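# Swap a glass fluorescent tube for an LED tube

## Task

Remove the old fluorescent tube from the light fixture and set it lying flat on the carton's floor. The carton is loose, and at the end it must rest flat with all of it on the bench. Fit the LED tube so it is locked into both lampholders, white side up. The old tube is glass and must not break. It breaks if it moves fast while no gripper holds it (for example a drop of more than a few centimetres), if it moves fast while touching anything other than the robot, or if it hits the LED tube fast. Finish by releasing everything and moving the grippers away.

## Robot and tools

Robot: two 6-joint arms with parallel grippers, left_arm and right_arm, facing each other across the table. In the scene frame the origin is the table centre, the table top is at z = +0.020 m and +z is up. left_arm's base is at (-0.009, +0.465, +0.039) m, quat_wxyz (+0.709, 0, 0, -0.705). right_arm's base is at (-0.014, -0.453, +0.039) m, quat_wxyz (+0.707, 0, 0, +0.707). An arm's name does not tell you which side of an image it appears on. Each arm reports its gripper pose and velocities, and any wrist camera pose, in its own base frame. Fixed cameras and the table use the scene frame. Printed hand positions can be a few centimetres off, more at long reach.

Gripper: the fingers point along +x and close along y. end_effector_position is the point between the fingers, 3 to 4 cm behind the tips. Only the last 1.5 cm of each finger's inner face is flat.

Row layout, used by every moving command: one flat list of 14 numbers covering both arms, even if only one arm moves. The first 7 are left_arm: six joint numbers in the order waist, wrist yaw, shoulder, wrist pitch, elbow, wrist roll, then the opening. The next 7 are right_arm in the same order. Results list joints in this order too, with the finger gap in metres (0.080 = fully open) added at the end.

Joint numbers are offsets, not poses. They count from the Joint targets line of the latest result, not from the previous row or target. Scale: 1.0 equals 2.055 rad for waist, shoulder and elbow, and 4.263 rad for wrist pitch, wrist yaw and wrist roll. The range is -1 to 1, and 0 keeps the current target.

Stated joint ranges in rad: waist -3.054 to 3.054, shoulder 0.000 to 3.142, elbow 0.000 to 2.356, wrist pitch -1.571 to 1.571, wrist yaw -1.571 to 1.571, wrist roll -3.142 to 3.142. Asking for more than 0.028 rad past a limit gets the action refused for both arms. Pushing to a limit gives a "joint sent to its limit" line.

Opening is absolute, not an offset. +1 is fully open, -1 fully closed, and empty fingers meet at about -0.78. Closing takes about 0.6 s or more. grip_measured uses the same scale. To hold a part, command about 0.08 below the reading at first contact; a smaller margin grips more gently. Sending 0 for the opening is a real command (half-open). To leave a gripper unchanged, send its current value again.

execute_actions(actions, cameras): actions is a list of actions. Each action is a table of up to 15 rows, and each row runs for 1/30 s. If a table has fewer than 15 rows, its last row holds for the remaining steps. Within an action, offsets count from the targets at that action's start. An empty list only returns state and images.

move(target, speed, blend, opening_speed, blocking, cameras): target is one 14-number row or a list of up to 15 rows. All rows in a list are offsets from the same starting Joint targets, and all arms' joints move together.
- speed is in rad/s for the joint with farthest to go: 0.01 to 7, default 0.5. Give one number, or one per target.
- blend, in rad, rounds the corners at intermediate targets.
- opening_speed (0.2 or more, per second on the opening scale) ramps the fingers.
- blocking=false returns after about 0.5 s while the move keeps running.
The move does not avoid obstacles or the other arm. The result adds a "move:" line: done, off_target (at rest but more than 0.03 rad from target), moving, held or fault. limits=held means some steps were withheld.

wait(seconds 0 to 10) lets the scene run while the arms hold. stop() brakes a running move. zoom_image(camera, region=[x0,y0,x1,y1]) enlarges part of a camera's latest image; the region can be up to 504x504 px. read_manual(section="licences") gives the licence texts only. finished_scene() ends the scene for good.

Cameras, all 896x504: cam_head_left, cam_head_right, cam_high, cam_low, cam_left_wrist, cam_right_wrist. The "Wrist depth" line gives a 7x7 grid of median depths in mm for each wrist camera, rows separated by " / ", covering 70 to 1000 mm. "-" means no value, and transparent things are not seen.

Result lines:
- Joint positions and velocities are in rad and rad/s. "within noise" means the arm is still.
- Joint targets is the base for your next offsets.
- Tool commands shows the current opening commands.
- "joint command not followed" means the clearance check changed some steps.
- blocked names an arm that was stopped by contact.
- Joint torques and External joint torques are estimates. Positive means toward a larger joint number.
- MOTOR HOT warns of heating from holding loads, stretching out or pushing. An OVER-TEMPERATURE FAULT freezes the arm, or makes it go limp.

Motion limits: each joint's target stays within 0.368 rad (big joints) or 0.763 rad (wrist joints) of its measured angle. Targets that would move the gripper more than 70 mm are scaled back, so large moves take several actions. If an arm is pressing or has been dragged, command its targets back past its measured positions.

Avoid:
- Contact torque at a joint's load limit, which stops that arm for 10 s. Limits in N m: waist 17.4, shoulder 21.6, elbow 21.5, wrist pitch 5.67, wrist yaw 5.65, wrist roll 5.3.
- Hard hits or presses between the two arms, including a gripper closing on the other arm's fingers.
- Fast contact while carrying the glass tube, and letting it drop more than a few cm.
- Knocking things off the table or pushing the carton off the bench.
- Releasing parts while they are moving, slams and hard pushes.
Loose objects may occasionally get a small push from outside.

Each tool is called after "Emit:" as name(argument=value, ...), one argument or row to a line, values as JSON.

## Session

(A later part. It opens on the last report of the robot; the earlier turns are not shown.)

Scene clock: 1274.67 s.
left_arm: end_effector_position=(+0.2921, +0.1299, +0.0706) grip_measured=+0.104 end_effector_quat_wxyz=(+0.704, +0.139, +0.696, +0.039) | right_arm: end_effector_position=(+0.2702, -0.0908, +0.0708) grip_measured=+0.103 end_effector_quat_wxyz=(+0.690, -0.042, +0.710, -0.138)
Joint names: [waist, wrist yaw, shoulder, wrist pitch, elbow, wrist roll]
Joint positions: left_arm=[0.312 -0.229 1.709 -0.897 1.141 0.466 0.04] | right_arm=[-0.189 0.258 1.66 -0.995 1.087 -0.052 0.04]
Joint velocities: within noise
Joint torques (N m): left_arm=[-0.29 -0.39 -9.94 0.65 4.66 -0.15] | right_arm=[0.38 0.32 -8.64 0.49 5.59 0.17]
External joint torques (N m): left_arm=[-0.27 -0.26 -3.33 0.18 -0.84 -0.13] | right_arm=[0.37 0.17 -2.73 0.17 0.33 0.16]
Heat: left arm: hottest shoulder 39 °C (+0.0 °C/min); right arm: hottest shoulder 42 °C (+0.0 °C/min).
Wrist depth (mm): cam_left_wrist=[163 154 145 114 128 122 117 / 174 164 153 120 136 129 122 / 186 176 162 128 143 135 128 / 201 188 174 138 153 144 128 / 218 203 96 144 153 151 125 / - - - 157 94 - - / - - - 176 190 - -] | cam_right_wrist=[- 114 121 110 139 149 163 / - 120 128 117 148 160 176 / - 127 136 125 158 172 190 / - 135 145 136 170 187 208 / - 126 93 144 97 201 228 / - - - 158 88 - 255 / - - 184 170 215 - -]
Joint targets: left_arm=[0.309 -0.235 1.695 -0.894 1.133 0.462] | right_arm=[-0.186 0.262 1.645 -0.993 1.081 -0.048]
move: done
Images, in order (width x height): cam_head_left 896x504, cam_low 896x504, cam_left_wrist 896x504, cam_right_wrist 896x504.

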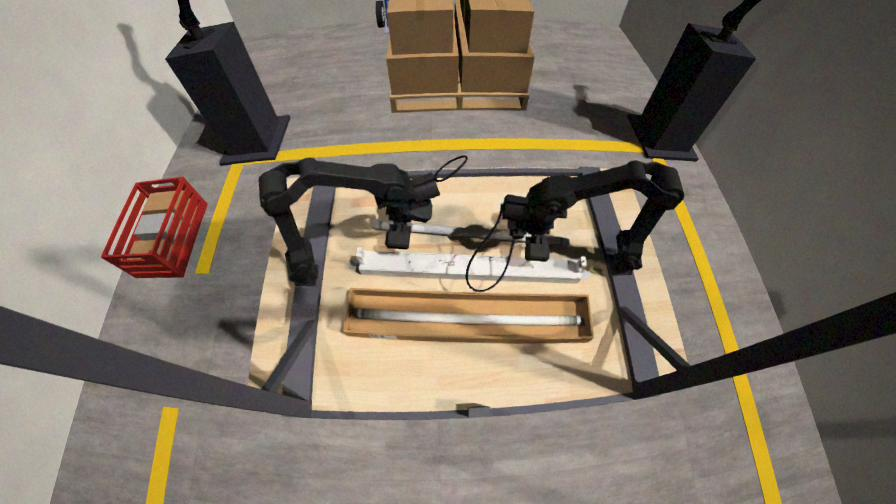

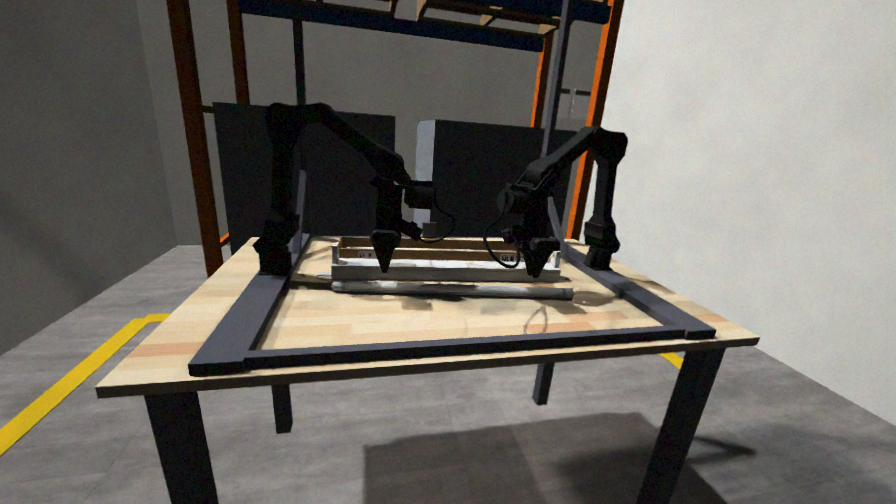

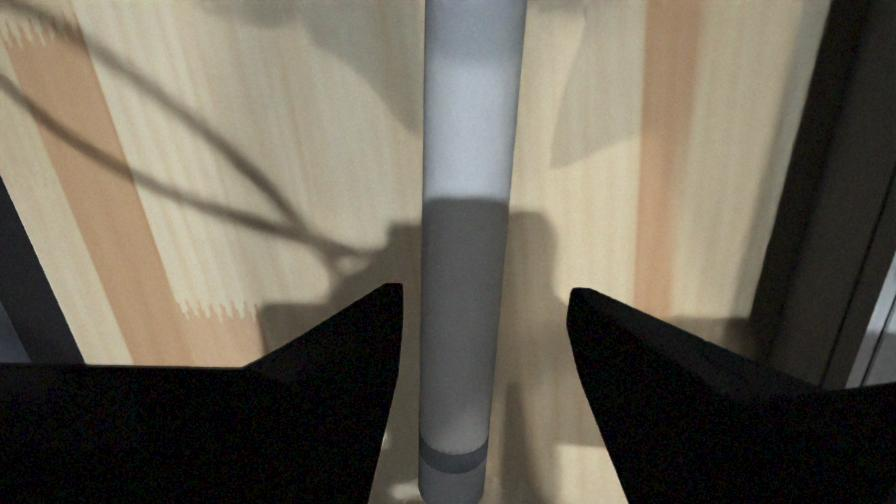

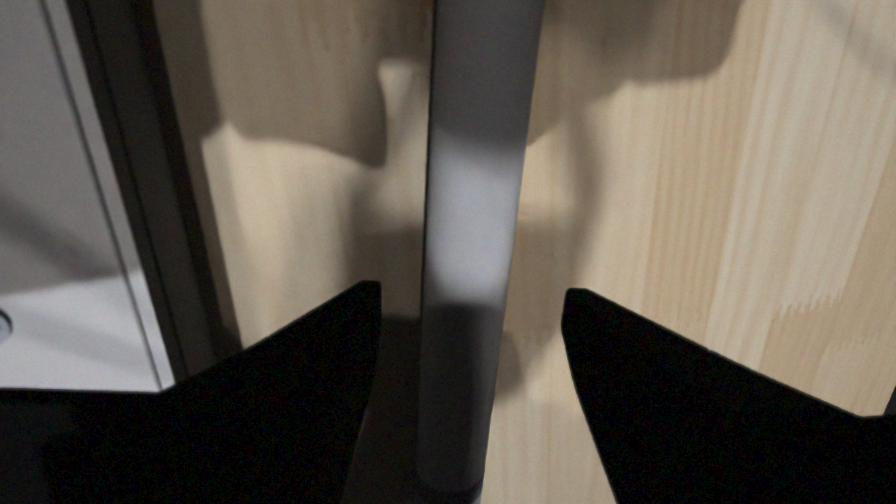

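Emit:
move(
  target=[0.0215,0.0010,0.0489,0.0500,-0.0498,0.0107,0.1,-0.0224,-0.0003,0.0416,0.0526,-0.0620,-0.0111,0.1],
  speed=0.15,
  cameras=["cam_low","cam_left_wrist","cam_right_wrist"],
)

Emit:
zoom_image(
  camera="cam_low",
  region=[310, 240, 590, 310],
)

Scene clock: 1299.73 s.
left_arm: end_effector_position=(+0.2953, +0.1440, +0.0275) grip_measured=+0.104 end_effector_quat_wxyz=(+0.711, +0.142, +0.687, +0.046) | right_arm: end_effector_position=(+0.2706, -0.1023, +0.0264) grip_measured=+0.103 end_effector_quat_wxyz=(+0.698, -0.043, +0.700, -0.141)
Joint names: [waist, wrist yaw, shoulder, wrist pitch, elbow, wrist roll]
Joint positions: left_arm=[0.35 -0.229 1.783 -0.684 1.038 0.503 0.04] | right_arm=[-0.228 0.258 1.72 -0.772 0.961 -0.093 0.04]
Joint velocities: within noise
Joint torques (N m): left_arm=[0.32 -0.21 -6.69 0.72 4.35 0.17] | right_arm=[-0.37 0.27 -5.54 0.57 5.06 -0.04]
External joint torques (N m): left_arm=[0.3 -0.08 0.19 0.19 -0.84 0.18] | right_arm=[-0.36 0.12 0.47 0.19 0.14 -0.05]
Heat: left arm: hottest shoulder 40 °C (+1.0 °C/min); right arm: hottest shoulder 42 °C (+0.0 °C/min).
Wrist depth (mm): cam_left_wrist=[117 112 104 97 88 87 83 / 125 118 111 82 80 91 86 / 133 126 117 83 100 96 90 / 145 134 125 87 104 101 96 / 157 145 96 92 104 106 100 / - - - 99 94 - 102 / - - - 108 129 - -] | cam_right_wrist=[- 78 85 87 98 103 113 / - 83 88 74 100 110 121 / - 86 93 84 107 118 130 / - 91 99 83 116 127 142 / 93 96 91 88 88 136 156 / - - - 94 93 - 170 / - - 123 101 142 - -]
Joint targets: left_arm=[0.353 -0.231 1.795 -0.681 1.031 0.508] | right_arm=[-0.232 0.260 1.731 -0.769 0.953 -0.095]
move: done
Images, in order (width x height): cam_low 896x504, cam_left_wrist 896x504, cam_right_wrist 896x504.

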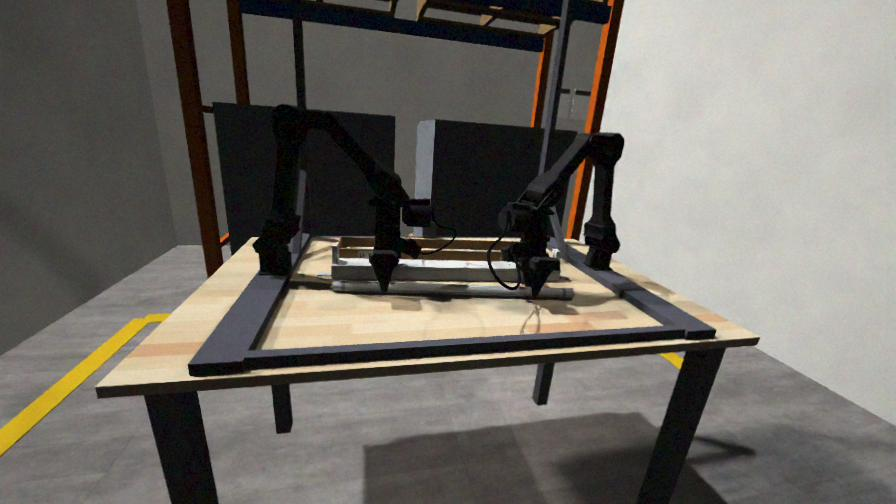

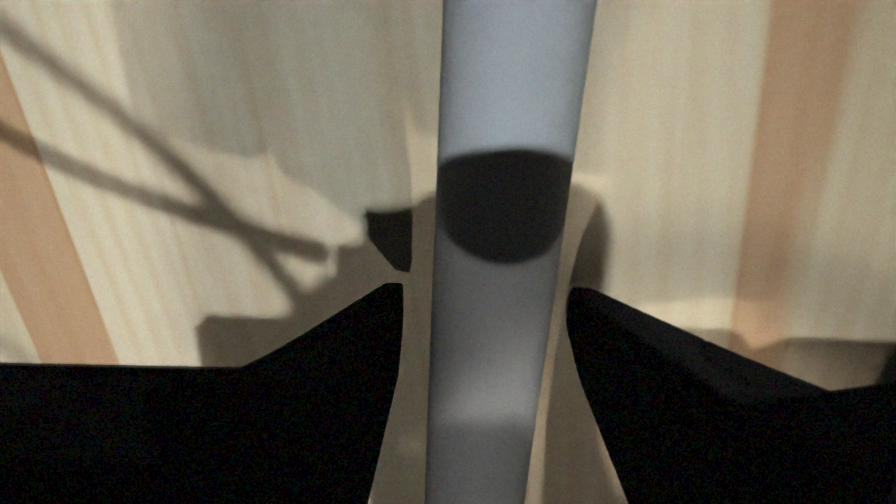

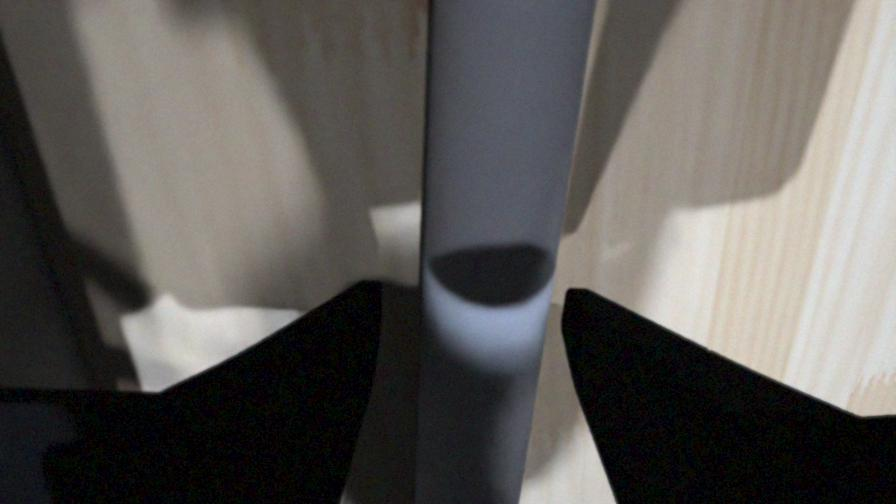

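Scaled by 1.800 from the camera's 896x504 image, which has a finer 1280x720 frame.

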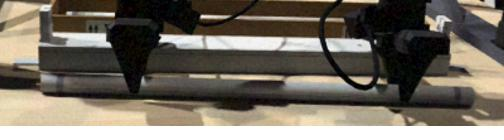

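Emit:
move(
  target=[0,0,0,0,0,0,-0.36,0,0,0,0,0,0,-0.36],
  speed=0.2,
  opening_speed=0.5,
  cameras=["cam_left_wrist","cam_right_wrist"],
)

Scene clock: 1309.03 s.
left_arm: end_effector_position=(+0.2953, +0.1441, +0.0275) grip_measured=-0.264 end_effector_quat_wxyz=(+0.711, +0.142, +0.687, +0.046) | right_arm: end_effector_position=(+0.2701, -0.1028, +0.0259) grip_measured=-0.307 end_effector_quat_wxyz=(+0.698, -0.042, +0.701, -0.142)
Joint names: [waist, wrist yaw, shoulder, wrist pitch, elbow, wrist roll]
Joint positions: left_arm=[0.35 -0.229 1.783 -0.683 1.038 0.504 0.023] | right_arm=[-0.23 0.259 1.721 -0.771 0.959 -0.093 0.021]
Joint velocities: within noise
Joint torques (N m): left_arm=[0.33 -0.21 -6.7 0.7 4.35 0.14] | right_arm=[-0.02 0.24 -5.85 0.53 5.28 -0.05]
External joint torques (N m): left_arm=[0.33 -0.08 0.23 0.13 -0.96 0.16] | right_arm=[-0.02 0.08 0.19 0.11 0.28 -0.07]
Heat: left arm: hottest shoulder 39 °C (+0.0 °C/min); right arm: hottest shoulder 42 °C (+0.0 °C/min).
Wrist depth (mm): cam_left_wrist=[117 112 104 98 77 87 83 / 125 117 111 82 83 92 86 / 134 126 117 84 100 96 90 / 145 135 125 87 105 101 96 / 156 145 132 91 100 107 100 / - - - 98 - - - / - - - 106 85 - -] | cam_right_wrist=[- 78 84 84 97 102 113 / - 83 87 73 101 110 120 / - 85 92 80 106 118 129 / - 91 99 81 115 127 141 / 92 96 102 85 88 138 154 / - - - 90 92 - 167 / - - - 100 - - -]
Joint targets: left_arm=[0.353 -0.231 1.795 -0.680 1.031 0.508] | right_arm=[-0.232 0.260 1.731 -0.769 0.953 -0.096]
move: done
Images, in order (width x height): cam_left_wrist 896x504, cam_right_wrist 896x504.

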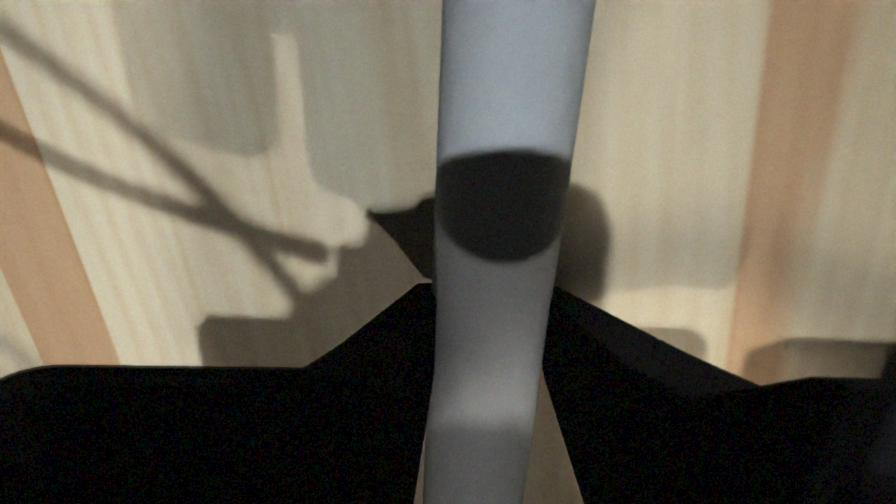

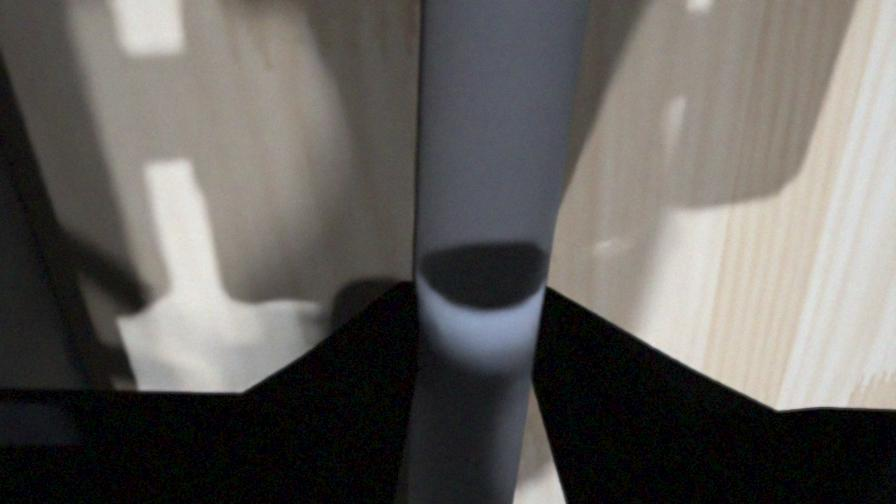

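Emit:
move(
  target=[
    [0.0411,0.0370,0.0050,-0.0630,0.0972,0.0167,-0.36,-0.0523,-0.0409,-0.0266,-0.0436,0.0606,-0.0244,-0.36],
    [0.0958,0.0857,0.0743,-0.1089,0.1842,0.0444,-0.36,-0.1278,-0.0993,0.0069,-0.0623,0.0947,-0.0619,-0.36],
    [0.1266,0.1133,0.1311,-0.1432,0.2478,0.0648,-0.36,-0.1727,-0.1345,0.0446,-0.0801,0.1233,-0.0881,-0.36],
  ],
  speed=0.25,
  blend=0.03,
)

Emit:
zoom_image(
  camera="cam_low",
  region=[545, 265, 585, 295],
)

Emit:
zoom_image(
  camera="cam_head_left",
  region=[355, 200, 395, 230],
)

Emit:
zoom_image(
  camera="cam_head_right",
  region=[560, 215, 600, 245],
)

Scene clock: 1387.60 s.
left_arm: end_effector_position=(+0.2966, +0.1609, +0.0607) grip_measured=-0.264 end_effector_quat_wxyz=(+0.689, -0.070, +0.701, -0.169) | right_arm: end_effector_position=(+0.2652, -0.1196, +0.0593) grip_measured=-0.307 end_effector_quat_wxyz=(+0.706, +0.167, +0.685, +0.072)
Joint names: [waist, wrist yaw, shoulder, wrist pitch, elbow, wrist roll]
Joint positions: left_arm=[0.608 0.251 2.05 -1.284 1.532 0.779 0.023] | right_arm=[-0.582 -0.31 1.812 -1.105 1.199 -0.468 0.021]
Joint velocities: within noise
Joint torques (N m): left_arm=[0.58 0.3 -8.49 -0.41 5.91 0.15] | right_arm=[-0.34 -0.32 -6.41 -0.32 6.94 -0.12]
External joint torques (N m): left_arm=[0.62 0.1 0.17 -0.35 0.79 0.13] | right_arm=[-0.35 -0.11 0.38 -0.39 1.98 -0.1]
Heat: left arm: hottest shoulder 36 °C (-2.0 °C/min); right arm: hottest shoulder 38 °C (-2.0 °C/min).
Wrist depth (mm): cam_left_wrist=[99 104 114 78 137 147 129 / 104 110 120 80 84 157 136 / 108 115 126 84 159 161 149 / 113 121 134 87 169 173 162 / 119 127 138 91 100 169 183 / - - - 98 - - - / - - - 106 77 - -] | cam_right_wrist=[118 117 139 - 114 107 100 / 125 122 145 72 119 112 104 / 135 128 153 76 124 118 110 / 146 137 161 80 132 124 115 / 201 145 164 85 88 131 120 / - - - 90 92 - 125 / - - - 100 - - -]
Joint targets: left_arm=[0.614 0.252 2.065 -1.291 1.540 0.784] | right_arm=[-0.587 -0.313 1.822 -1.110 1.207 -0.471]
move: done

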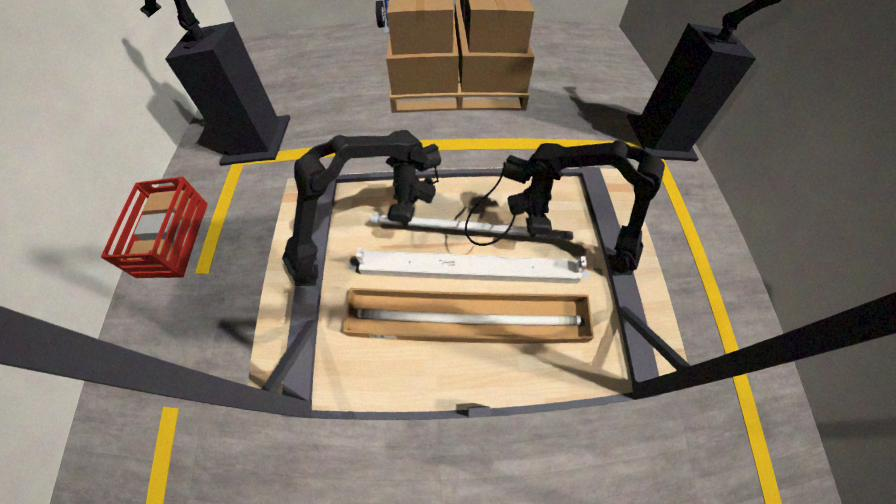

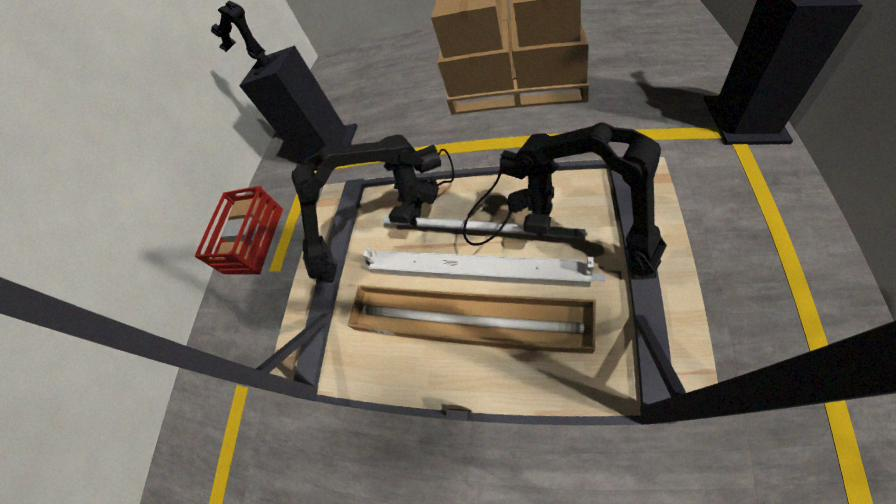

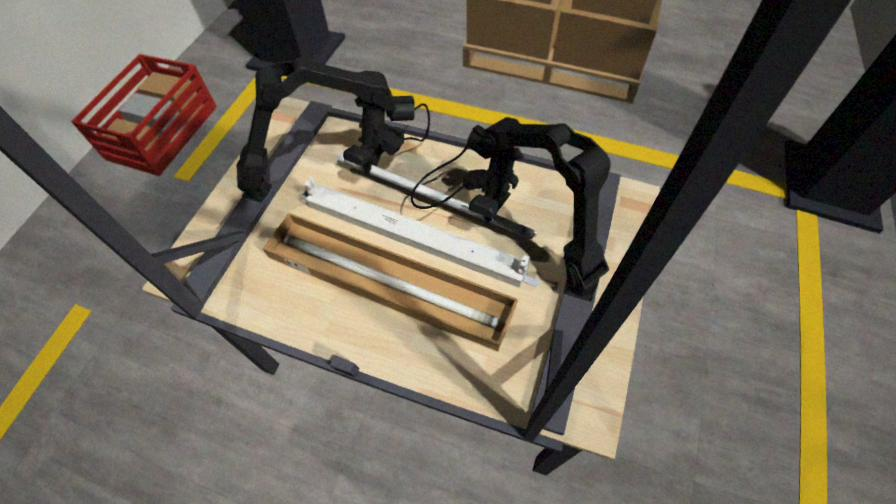

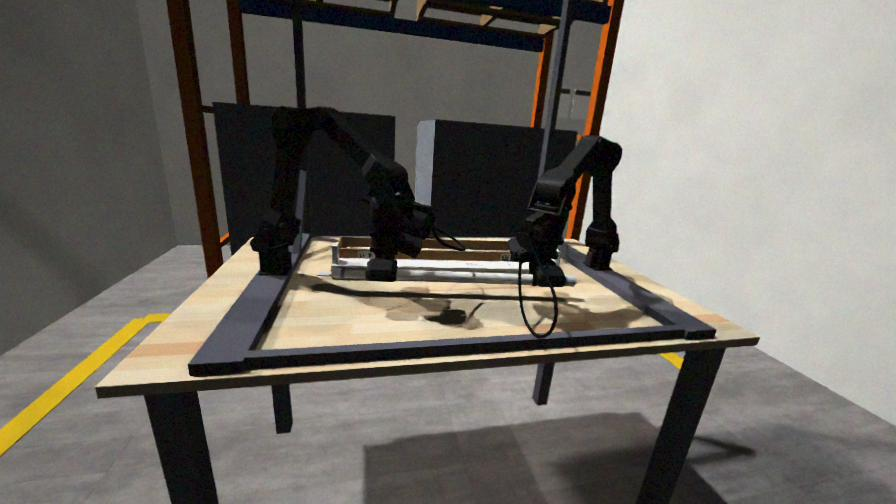

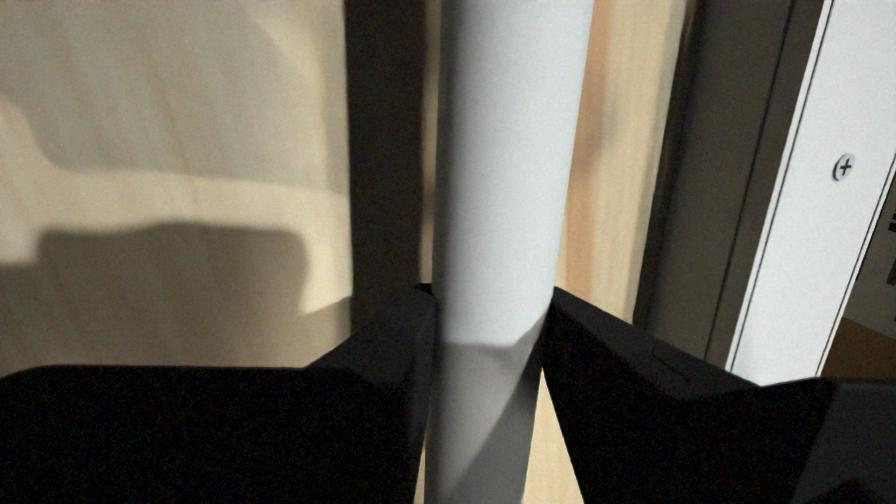

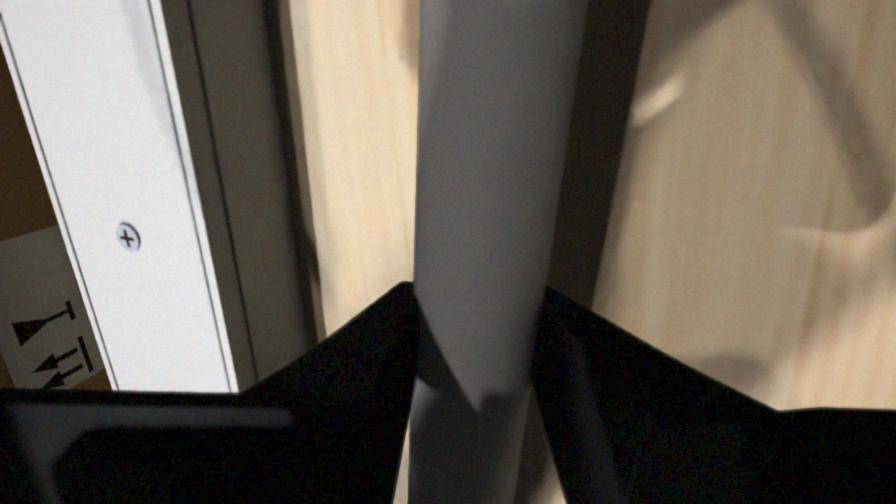

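Scaled by 12.600 from the camera's 896x504 image, which has a finer 1280x720 frame.

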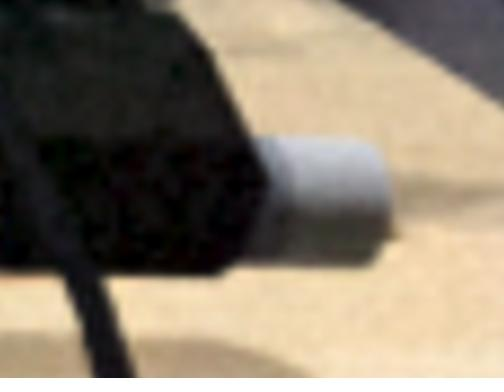

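Scaled by 12.600 from the camera's 896x504 image, which has a finer 1280x720 frame.

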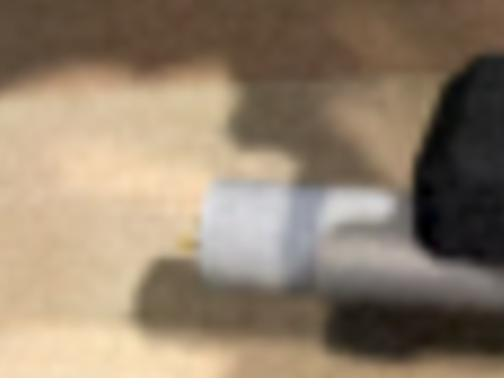

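Scaled by 12.600 from the camera's 896x504 image, which has a finer 1280x720 frame.

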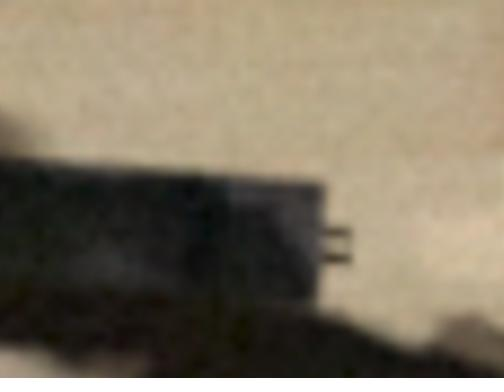

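Emit:
zoom_image(
  camera="cam_left_wrist",
  region=[400, 0, 640, 280],
)

Emit:
zoom_image(
  camera="cam_high",
  region=[330, 140, 560, 250],
)

Emit:
zoom_image(
  camera="cam_head_left",
  region=[355, 195, 465, 245],
)

Emit:
zoom_image(
  camera="cam_head_right",
  region=[430, 205, 530, 250],
)

Scaled by 1.800 from the camera's 896x504 image, which has a finer 1280x720 frame.

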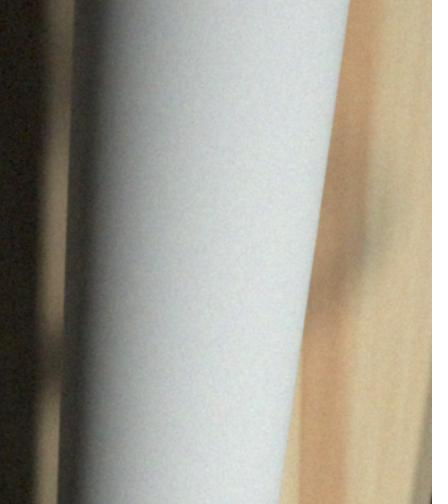

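Scaled by 2.191 from the camera's 896x504 image, which has a finer 1280x720 frame.

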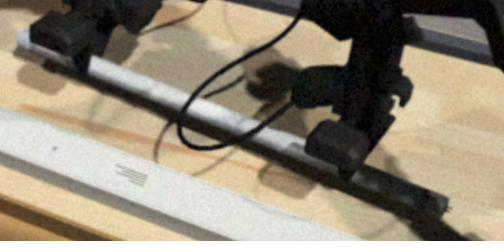

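Scaled by 4.582 from the camera's 896x504 image, which has a finer 1280x720 frame.

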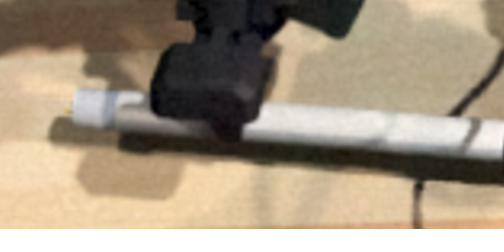

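Scaled by 5.040 from the camera's 896x504 image, which has a finer 1280x720 frame.

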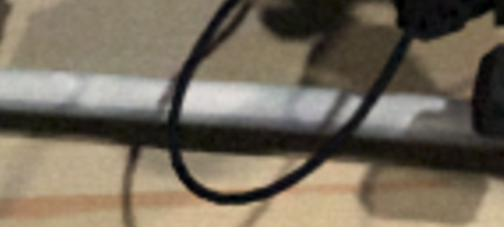

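Emit:
move(
  target=[0,0,0.0220,0.0289,-0.0381,0,-0.36,0,0,0.0279,0.0319,-0.0384,0,-0.36],
  speed=0.1,
  cameras=["cam_low","cam_head_left","cam_head_right"],
)

Emit:
zoom_image(
  camera="cam_low",
  region=[310, 260, 590, 320],
)

Emit:
zoom_image(
  camera="cam_head_right",
  region=[560, 215, 600, 245],
)

Scene clock: 1456.00 s.
left_arm: end_effector_position=(+0.2978, +0.1634, +0.0286) grip_measured=-0.264 end_effector_quat_wxyz=(+0.690, -0.070, +0.700, -0.167) | right_arm: end_effector_position=(+0.2664, -0.1213, +0.0264) grip_measured=-0.307 end_effector_quat_wxyz=(+0.706, +0.168, +0.684, +0.071)
Joint names: [waist, wrist yaw, shoulder, wrist pitch, elbow, wrist roll]
Joint positions: left_arm=[0.612 0.251 2.096 -1.171 1.468 0.781 0.023] | right_arm=[-0.585 -0.31 1.87 -0.977 1.132 -0.469 0.021]
Joint velocities: within noise
Joint torques (N m): left_arm=[0.07 0.31 -8.6 0.18 4.07 0.13] | right_arm=[-0.04 -0.31 -6.86 0.29 5.11 -0.14]
External joint torques (N m): left_arm=[0.04 0.12 0.18 0.25 -0.82 0.11] | right_arm=[-0.1 -0.1 0.05 0.2 0.39 -0.12]
Heat: left arm: hottest shoulder 41 °C (+3.0 °C/min); right arm: hottest shoulder 38 °C (+0.0 °C/min).
Wrist depth (mm): cam_left_wrist=[- 79 85 89 77 117 122 / - 83 90 83 82 125 127 / - 86 94 86 119 134 126 / 86 91 100 89 127 143 128 / - 95 104 91 100 155 131 / - - - 98 - - - / - - - 105 77 - -] | cam_right_wrist=[- 110 103 95 84 81 75 / - 115 109 74 87 84 77 / - 123 115 79 92 88 82 / - 126 123 81 99 93 85 / - 135 131 86 88 97 91 / - - - 90 92 - 94 / - - - 100 - - -]
Joint targets: left_arm=[0.614 0.252 2.110 -1.168 1.462 0.784] | right_arm=[-0.587 -0.313 1.879 -0.974 1.128 -0.471]
move: done
Images, in order (width x height): cam_head_left 896x504, cam_head_right 896x504, cam_low 896x504.

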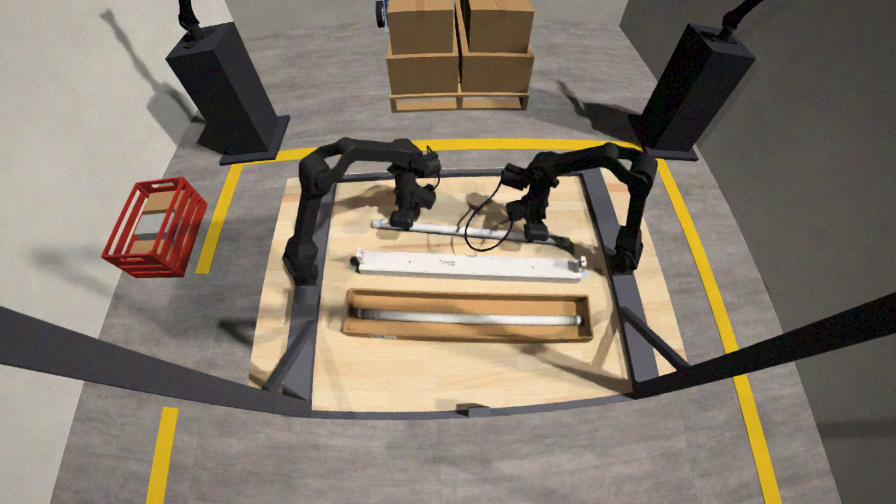

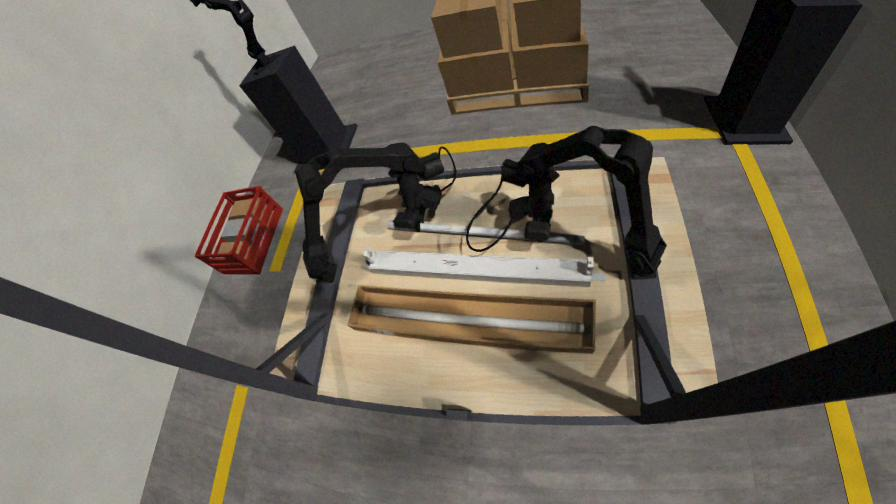

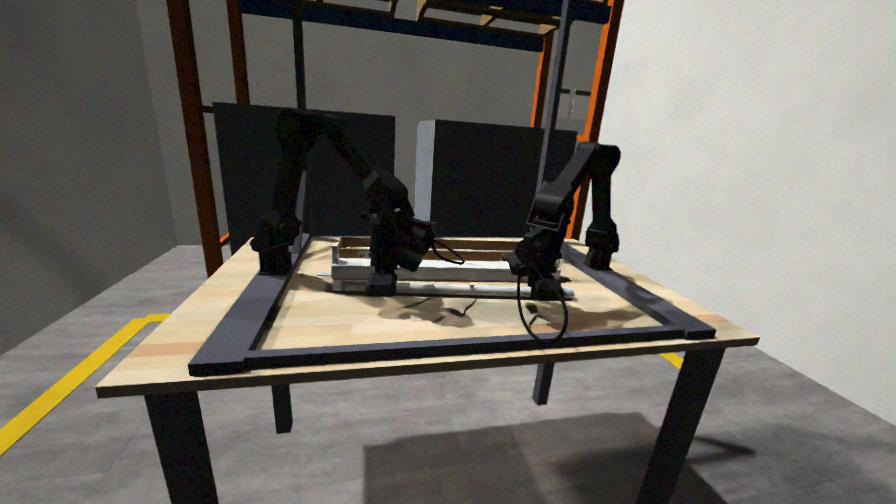

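Scaled by 1.800 from the camera's 896x504 image, which has a finer 1280x720 frame.

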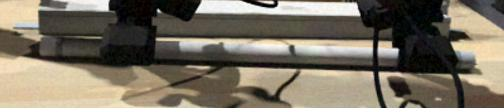

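Scaled by 12.600 from the camera's 896x504 image, which has a finer 1280x720 frame.

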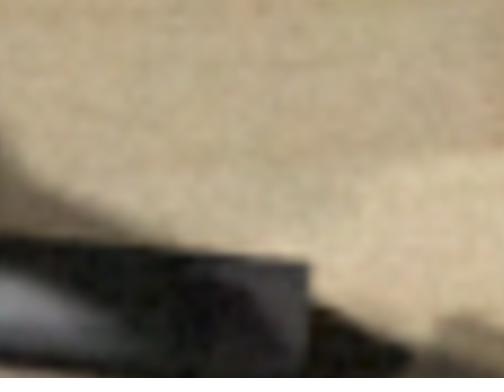

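Emit:
move(
  target=[0,0,0.0026,0.0035,-0.0046,0,-0.36,0,0,0.0033,0.0038,-0.0046,0,-0.36],
  speed=0.05,
  cameras=[],
)

Scene clock: 1461.33 s.
left_arm: end_effector_position=(+0.2978, +0.1634, +0.0264) grip_measured=-0.264 end_effector_quat_wxyz=(+0.691, -0.069, +0.700, -0.167) | right_arm: end_effector_position=(+0.2662, -0.1211, +0.0247) grip_measured=-0.307 end_effector_quat_wxyz=(+0.707, +0.168, +0.684, +0.071)
Joint names: [waist, wrist yaw, shoulder, wrist pitch, elbow, wrist roll]
Joint positions: left_arm=[0.612 0.251 2.097 -1.161 1.461 0.781 0.023] | right_arm=[-0.585 -0.311 1.872 -0.968 1.126 -0.469 0.021]
Joint velocities: within noise
Joint torques (N m): left_arm=[0.15 0.31 -8.13 0.42 3.77 0.13] | right_arm=[0.01 -0.34 -6.01 0.78 4.74 -0.07]
External joint torques (N m): left_arm=[0.15 0.11 0.71 0.47 -1.19 0.11] | right_arm=[-0.05 -0.13 0.82 0.67 0.05 -0.06]
Heat: left arm: hottest shoulder 41 °C (+2.0 °C/min); right arm: hottest shoulder 38 °C (+0.0 °C/min).
Wrist depth (mm): cam_left_wrist=[- 78 84 88 79 114 121 / - 82 88 83 80 123 127 / - 85 93 86 117 131 125 / - 89 99 89 125 141 129 / 89 94 102 92 100 152 130 / - - - 98 - - - / - - - 105 78 - -] | cam_right_wrist=[- 110 102 95 84 79 74 / - 115 108 73 86 84 77 / - 122 114 79 92 87 82 / 106 126 122 81 98 92 85 / - 135 131 85 88 95 90 / - - - 90 92 - 93 / - - - 100 - - -]
Joint targets: left_arm=[0.614 0.252 2.115 -1.153 1.452 0.784] | right_arm=[-0.587 -0.313 1.886 -0.958 1.118 -0.471]
move: done
No camera images: "cameras" was empty.

Emit:
move(
  target=[
    [0,0,0,0,0,0,0.1,0,0,0,0,0,0,0.1],
    [-0.0441,-0.0398,-0.0771,0.0460,-0.0846,-0.0277,0.1,0.0642,0.0501,-0.0519,0.0218,-0.0376,0.0362,0.1],
    [-0.0973,-0.0870,-0.1342,0.0896,-0.1648,-0.0529,0.1,0.1363,0.1057,-0.0757,0.0384,-0.0683,0.0709,0.1],
  ],
  speed=0.2,
  blend=[0,0.02,0],
  opening_speed=0.5,
  cameras=["cam_head_left","cam_head_right","cam_left_wrist","cam_right_wrist"],
)

Emit:
zoom_image(
  camera="cam_head_left",
  region=[355, 210, 395, 240],
)

Emit:
zoom_image(
  camera="cam_head_right",
  region=[560, 225, 600, 255],
)

Scene clock: 1505.63 s.
left_arm: end_effector_position=(+0.2966, +0.1470, +0.0240) grip_measured=+0.097 end_effector_quat_wxyz=(+0.709, +0.096, +0.699, -0.007) | right_arm: end_effector_position=(+0.2691, -0.1059, +0.0239) grip_measured=+0.097 end_effector_quat_wxyz=(+0.700, +0.001, +0.708, -0.094)
Joint names: [waist, wrist yaw, shoulder, wrist pitch, elbow, wrist roll]
Joint positions: left_arm=[0.413 -0.105 1.846 -0.778 1.124 0.563 0.039] | right_arm=[-0.307 0.13 1.737 -0.799 0.987 -0.174 0.039]
Joint velocities: within noise
Joint torques (N m): left_arm=[0.08 -0.61 -9.53 0.85 3.99 -0.13] | right_arm=[0.01 0.41 -7.74 0.66 4.81 0.15]
External joint torques (N m): left_arm=[0.09 -0.57 -2.25 0.41 -1.2 -0.13] | right_arm=[0 0.34 -1.58 0.28 -0.16 0.14]
Heat: left arm: hottest shoulder 39 °C (-2.0 °C/min); right arm: hottest shoulder 39 °C (+1.0 °C/min).
Wrist depth (mm): cam_left_wrist=[99 97 94 91 89 88 86 / 105 102 99 78 74 93 90 / 111 109 106 80 98 98 95 / 118 116 113 84 104 103 101 / 127 124 117 89 93 109 107 / - - - 94 92 - 111 / - - - 103 128 - -] | cam_right_wrist=[- 80 84 - 91 92 96 / - 86 88 - 96 99 103 / - 90 93 74 101 105 110 / 93 96 99 77 108 113 118 / 97 102 91 82 96 120 129 / - - - 87 120 - 139 / - - - 97 135 - -]
Joint targets: left_arm=[0.414 -0.119 1.839 -0.771 1.114 0.559] | right_arm=[-0.307 0.138 1.731 -0.794 0.978 -0.169]
move: done
Images, in order (width x height): cam_head_left 896x504, cam_head_right 896x504, cam_left_wrist 896x504, cam_right_wrist 896x504.

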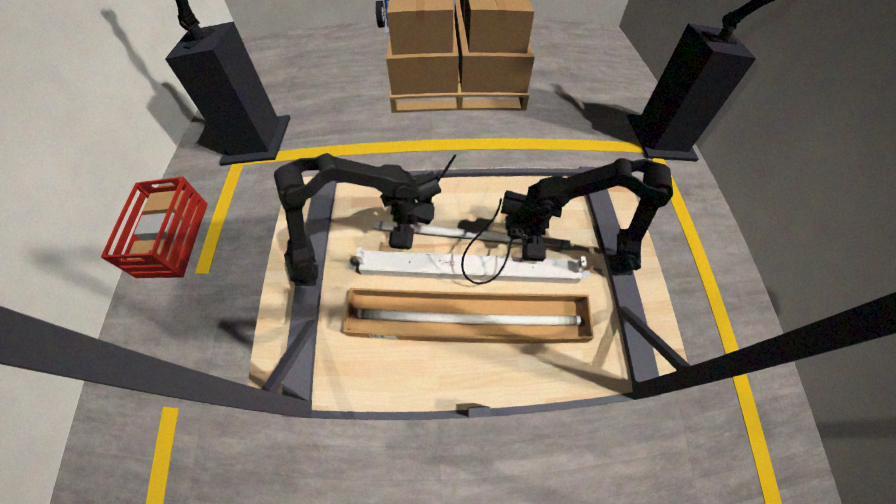

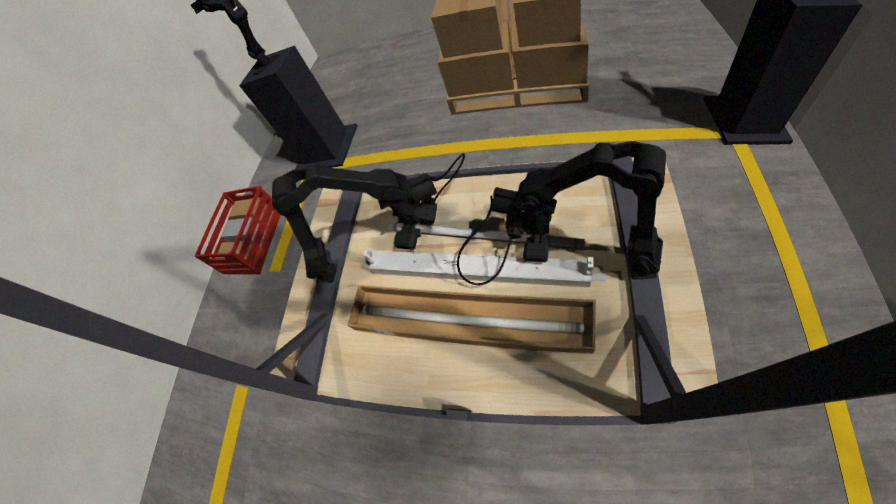

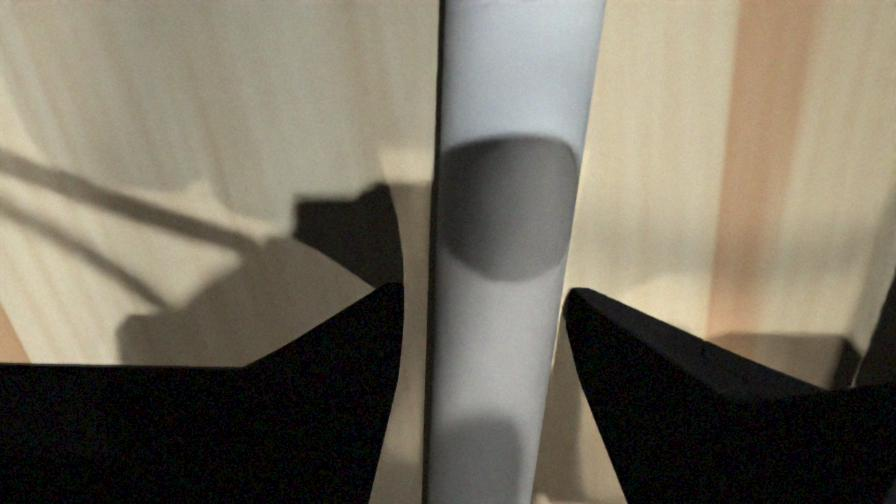

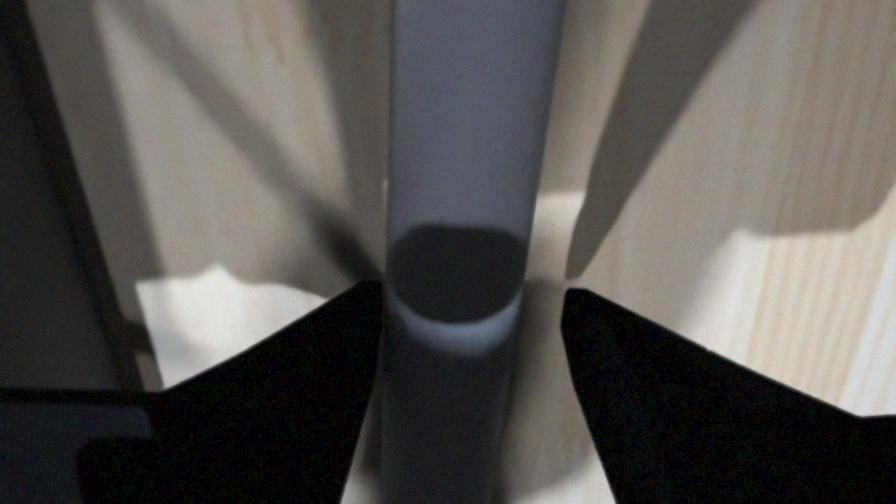

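Scaled by 12.600 from the camera's 896x504 image, which has a finer 1280x720 frame.

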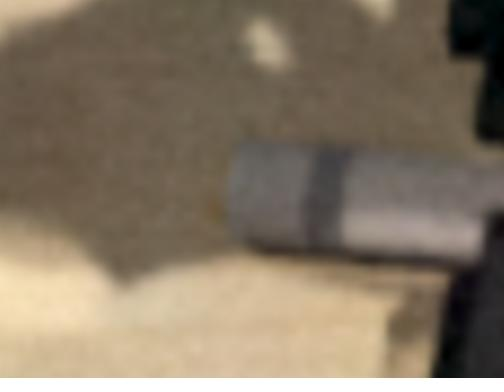

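Scaled by 12.600 from the camera's 896x504 image, which has a finer 1280x720 frame.

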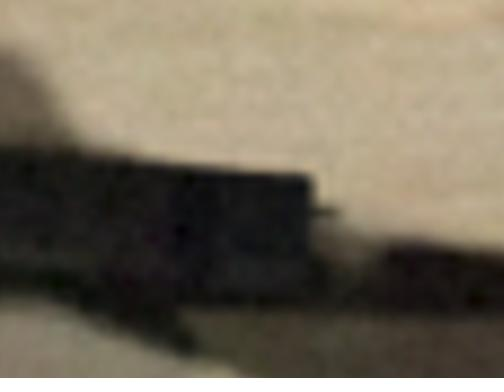

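Emit:
move(
  target=[-0.0045,0,0,0,0,-0.0015,0.1,0.0078,0,0,0,0,0.0032,0.1],
  speed=0.1,
  cameras=["cam_left_wrist","cam_right_wrist"],
)

Scene clock: 1537.50 s.
left_arm: end_effector_position=(+0.2969, +0.1459, +0.0240) grip_measured=+0.097 end_effector_quat_wxyz=(+0.708, +0.097, +0.700, -0.006) | right_arm: end_effector_position=(+0.2696, -0.1048, +0.0241) grip_measured=+0.097 end_effector_quat_wxyz=(+0.700, -0.001, +0.707, -0.099)
Joint names: [waist, wrist yaw, shoulder, wrist pitch, elbow, wrist roll]
Joint positions: left_arm=[0.407 -0.11 1.845 -0.778 1.123 0.557 0.039] | right_arm=[-0.298 0.14 1.737 -0.799 0.987 -0.161 0.039]
Joint velocities: within noise
Joint torques (N m): left_arm=[-0.26 -0.4 -9.51 0.85 4.02 -0.19] | right_arm=[0.83 0.02 -7.72 0.65 4.93 0.19]
External joint torques (N m): left_arm=[-0.31 -0.35 -2.16 0.41 -1.2 -0.18] | right_arm=[0.83 -0.05 -1.58 0.28 -0.01 0.19]
Heat: left arm: hottest shoulder 40 °C (+0.0 °C/min); right arm: hottest shoulder 41 °C (+2.0 °C/min).
Wrist depth (mm): cam_left_wrist=[99 97 94 91 88 87 86 / 105 103 100 78 74 92 90 / 111 109 107 80 97 98 95 / 119 117 113 84 104 103 101 / 128 125 117 89 93 109 106 / - - - 94 93 - 110 / - - - 103 128 - -] | cam_right_wrist=[- 80 84 - 91 93 97 / - 86 88 - 96 100 104 / - 90 93 74 101 106 112 / 93 95 99 78 109 114 120 / 97 101 91 82 97 121 131 / - - - 87 121 - 141 / - - - 97 135 - -]
Joint targets: left_arm=[0.405 -0.119 1.839 -0.771 1.113 0.552] | right_arm=[-0.291 0.138 1.731 -0.794 0.978 -0.155]
move: done
Images, in order (width x height): cam_left_wrist 896x504, cam_right_wrist 896x504.

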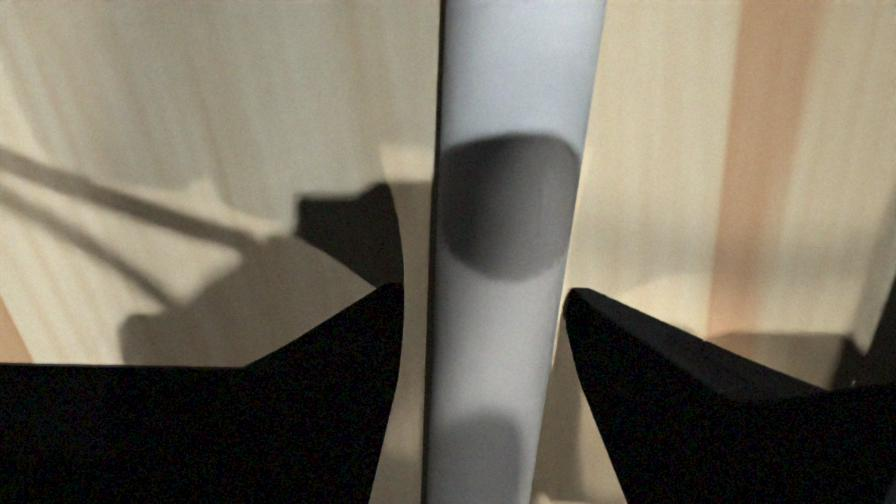

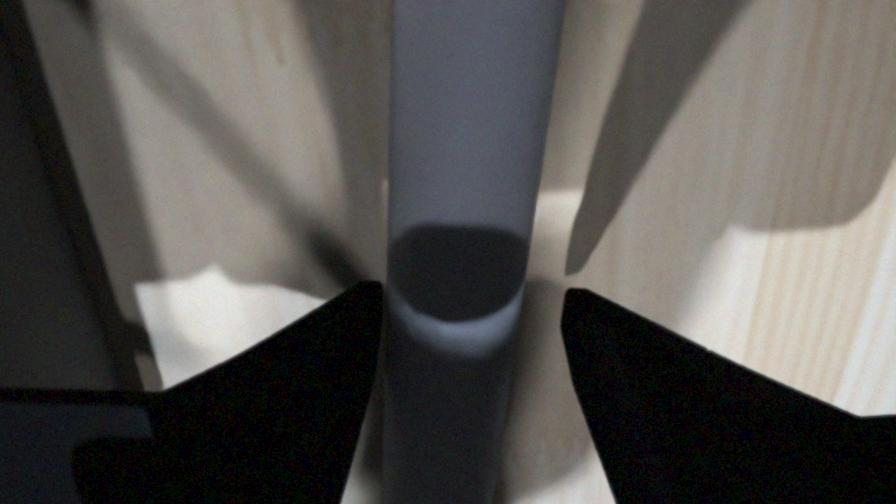

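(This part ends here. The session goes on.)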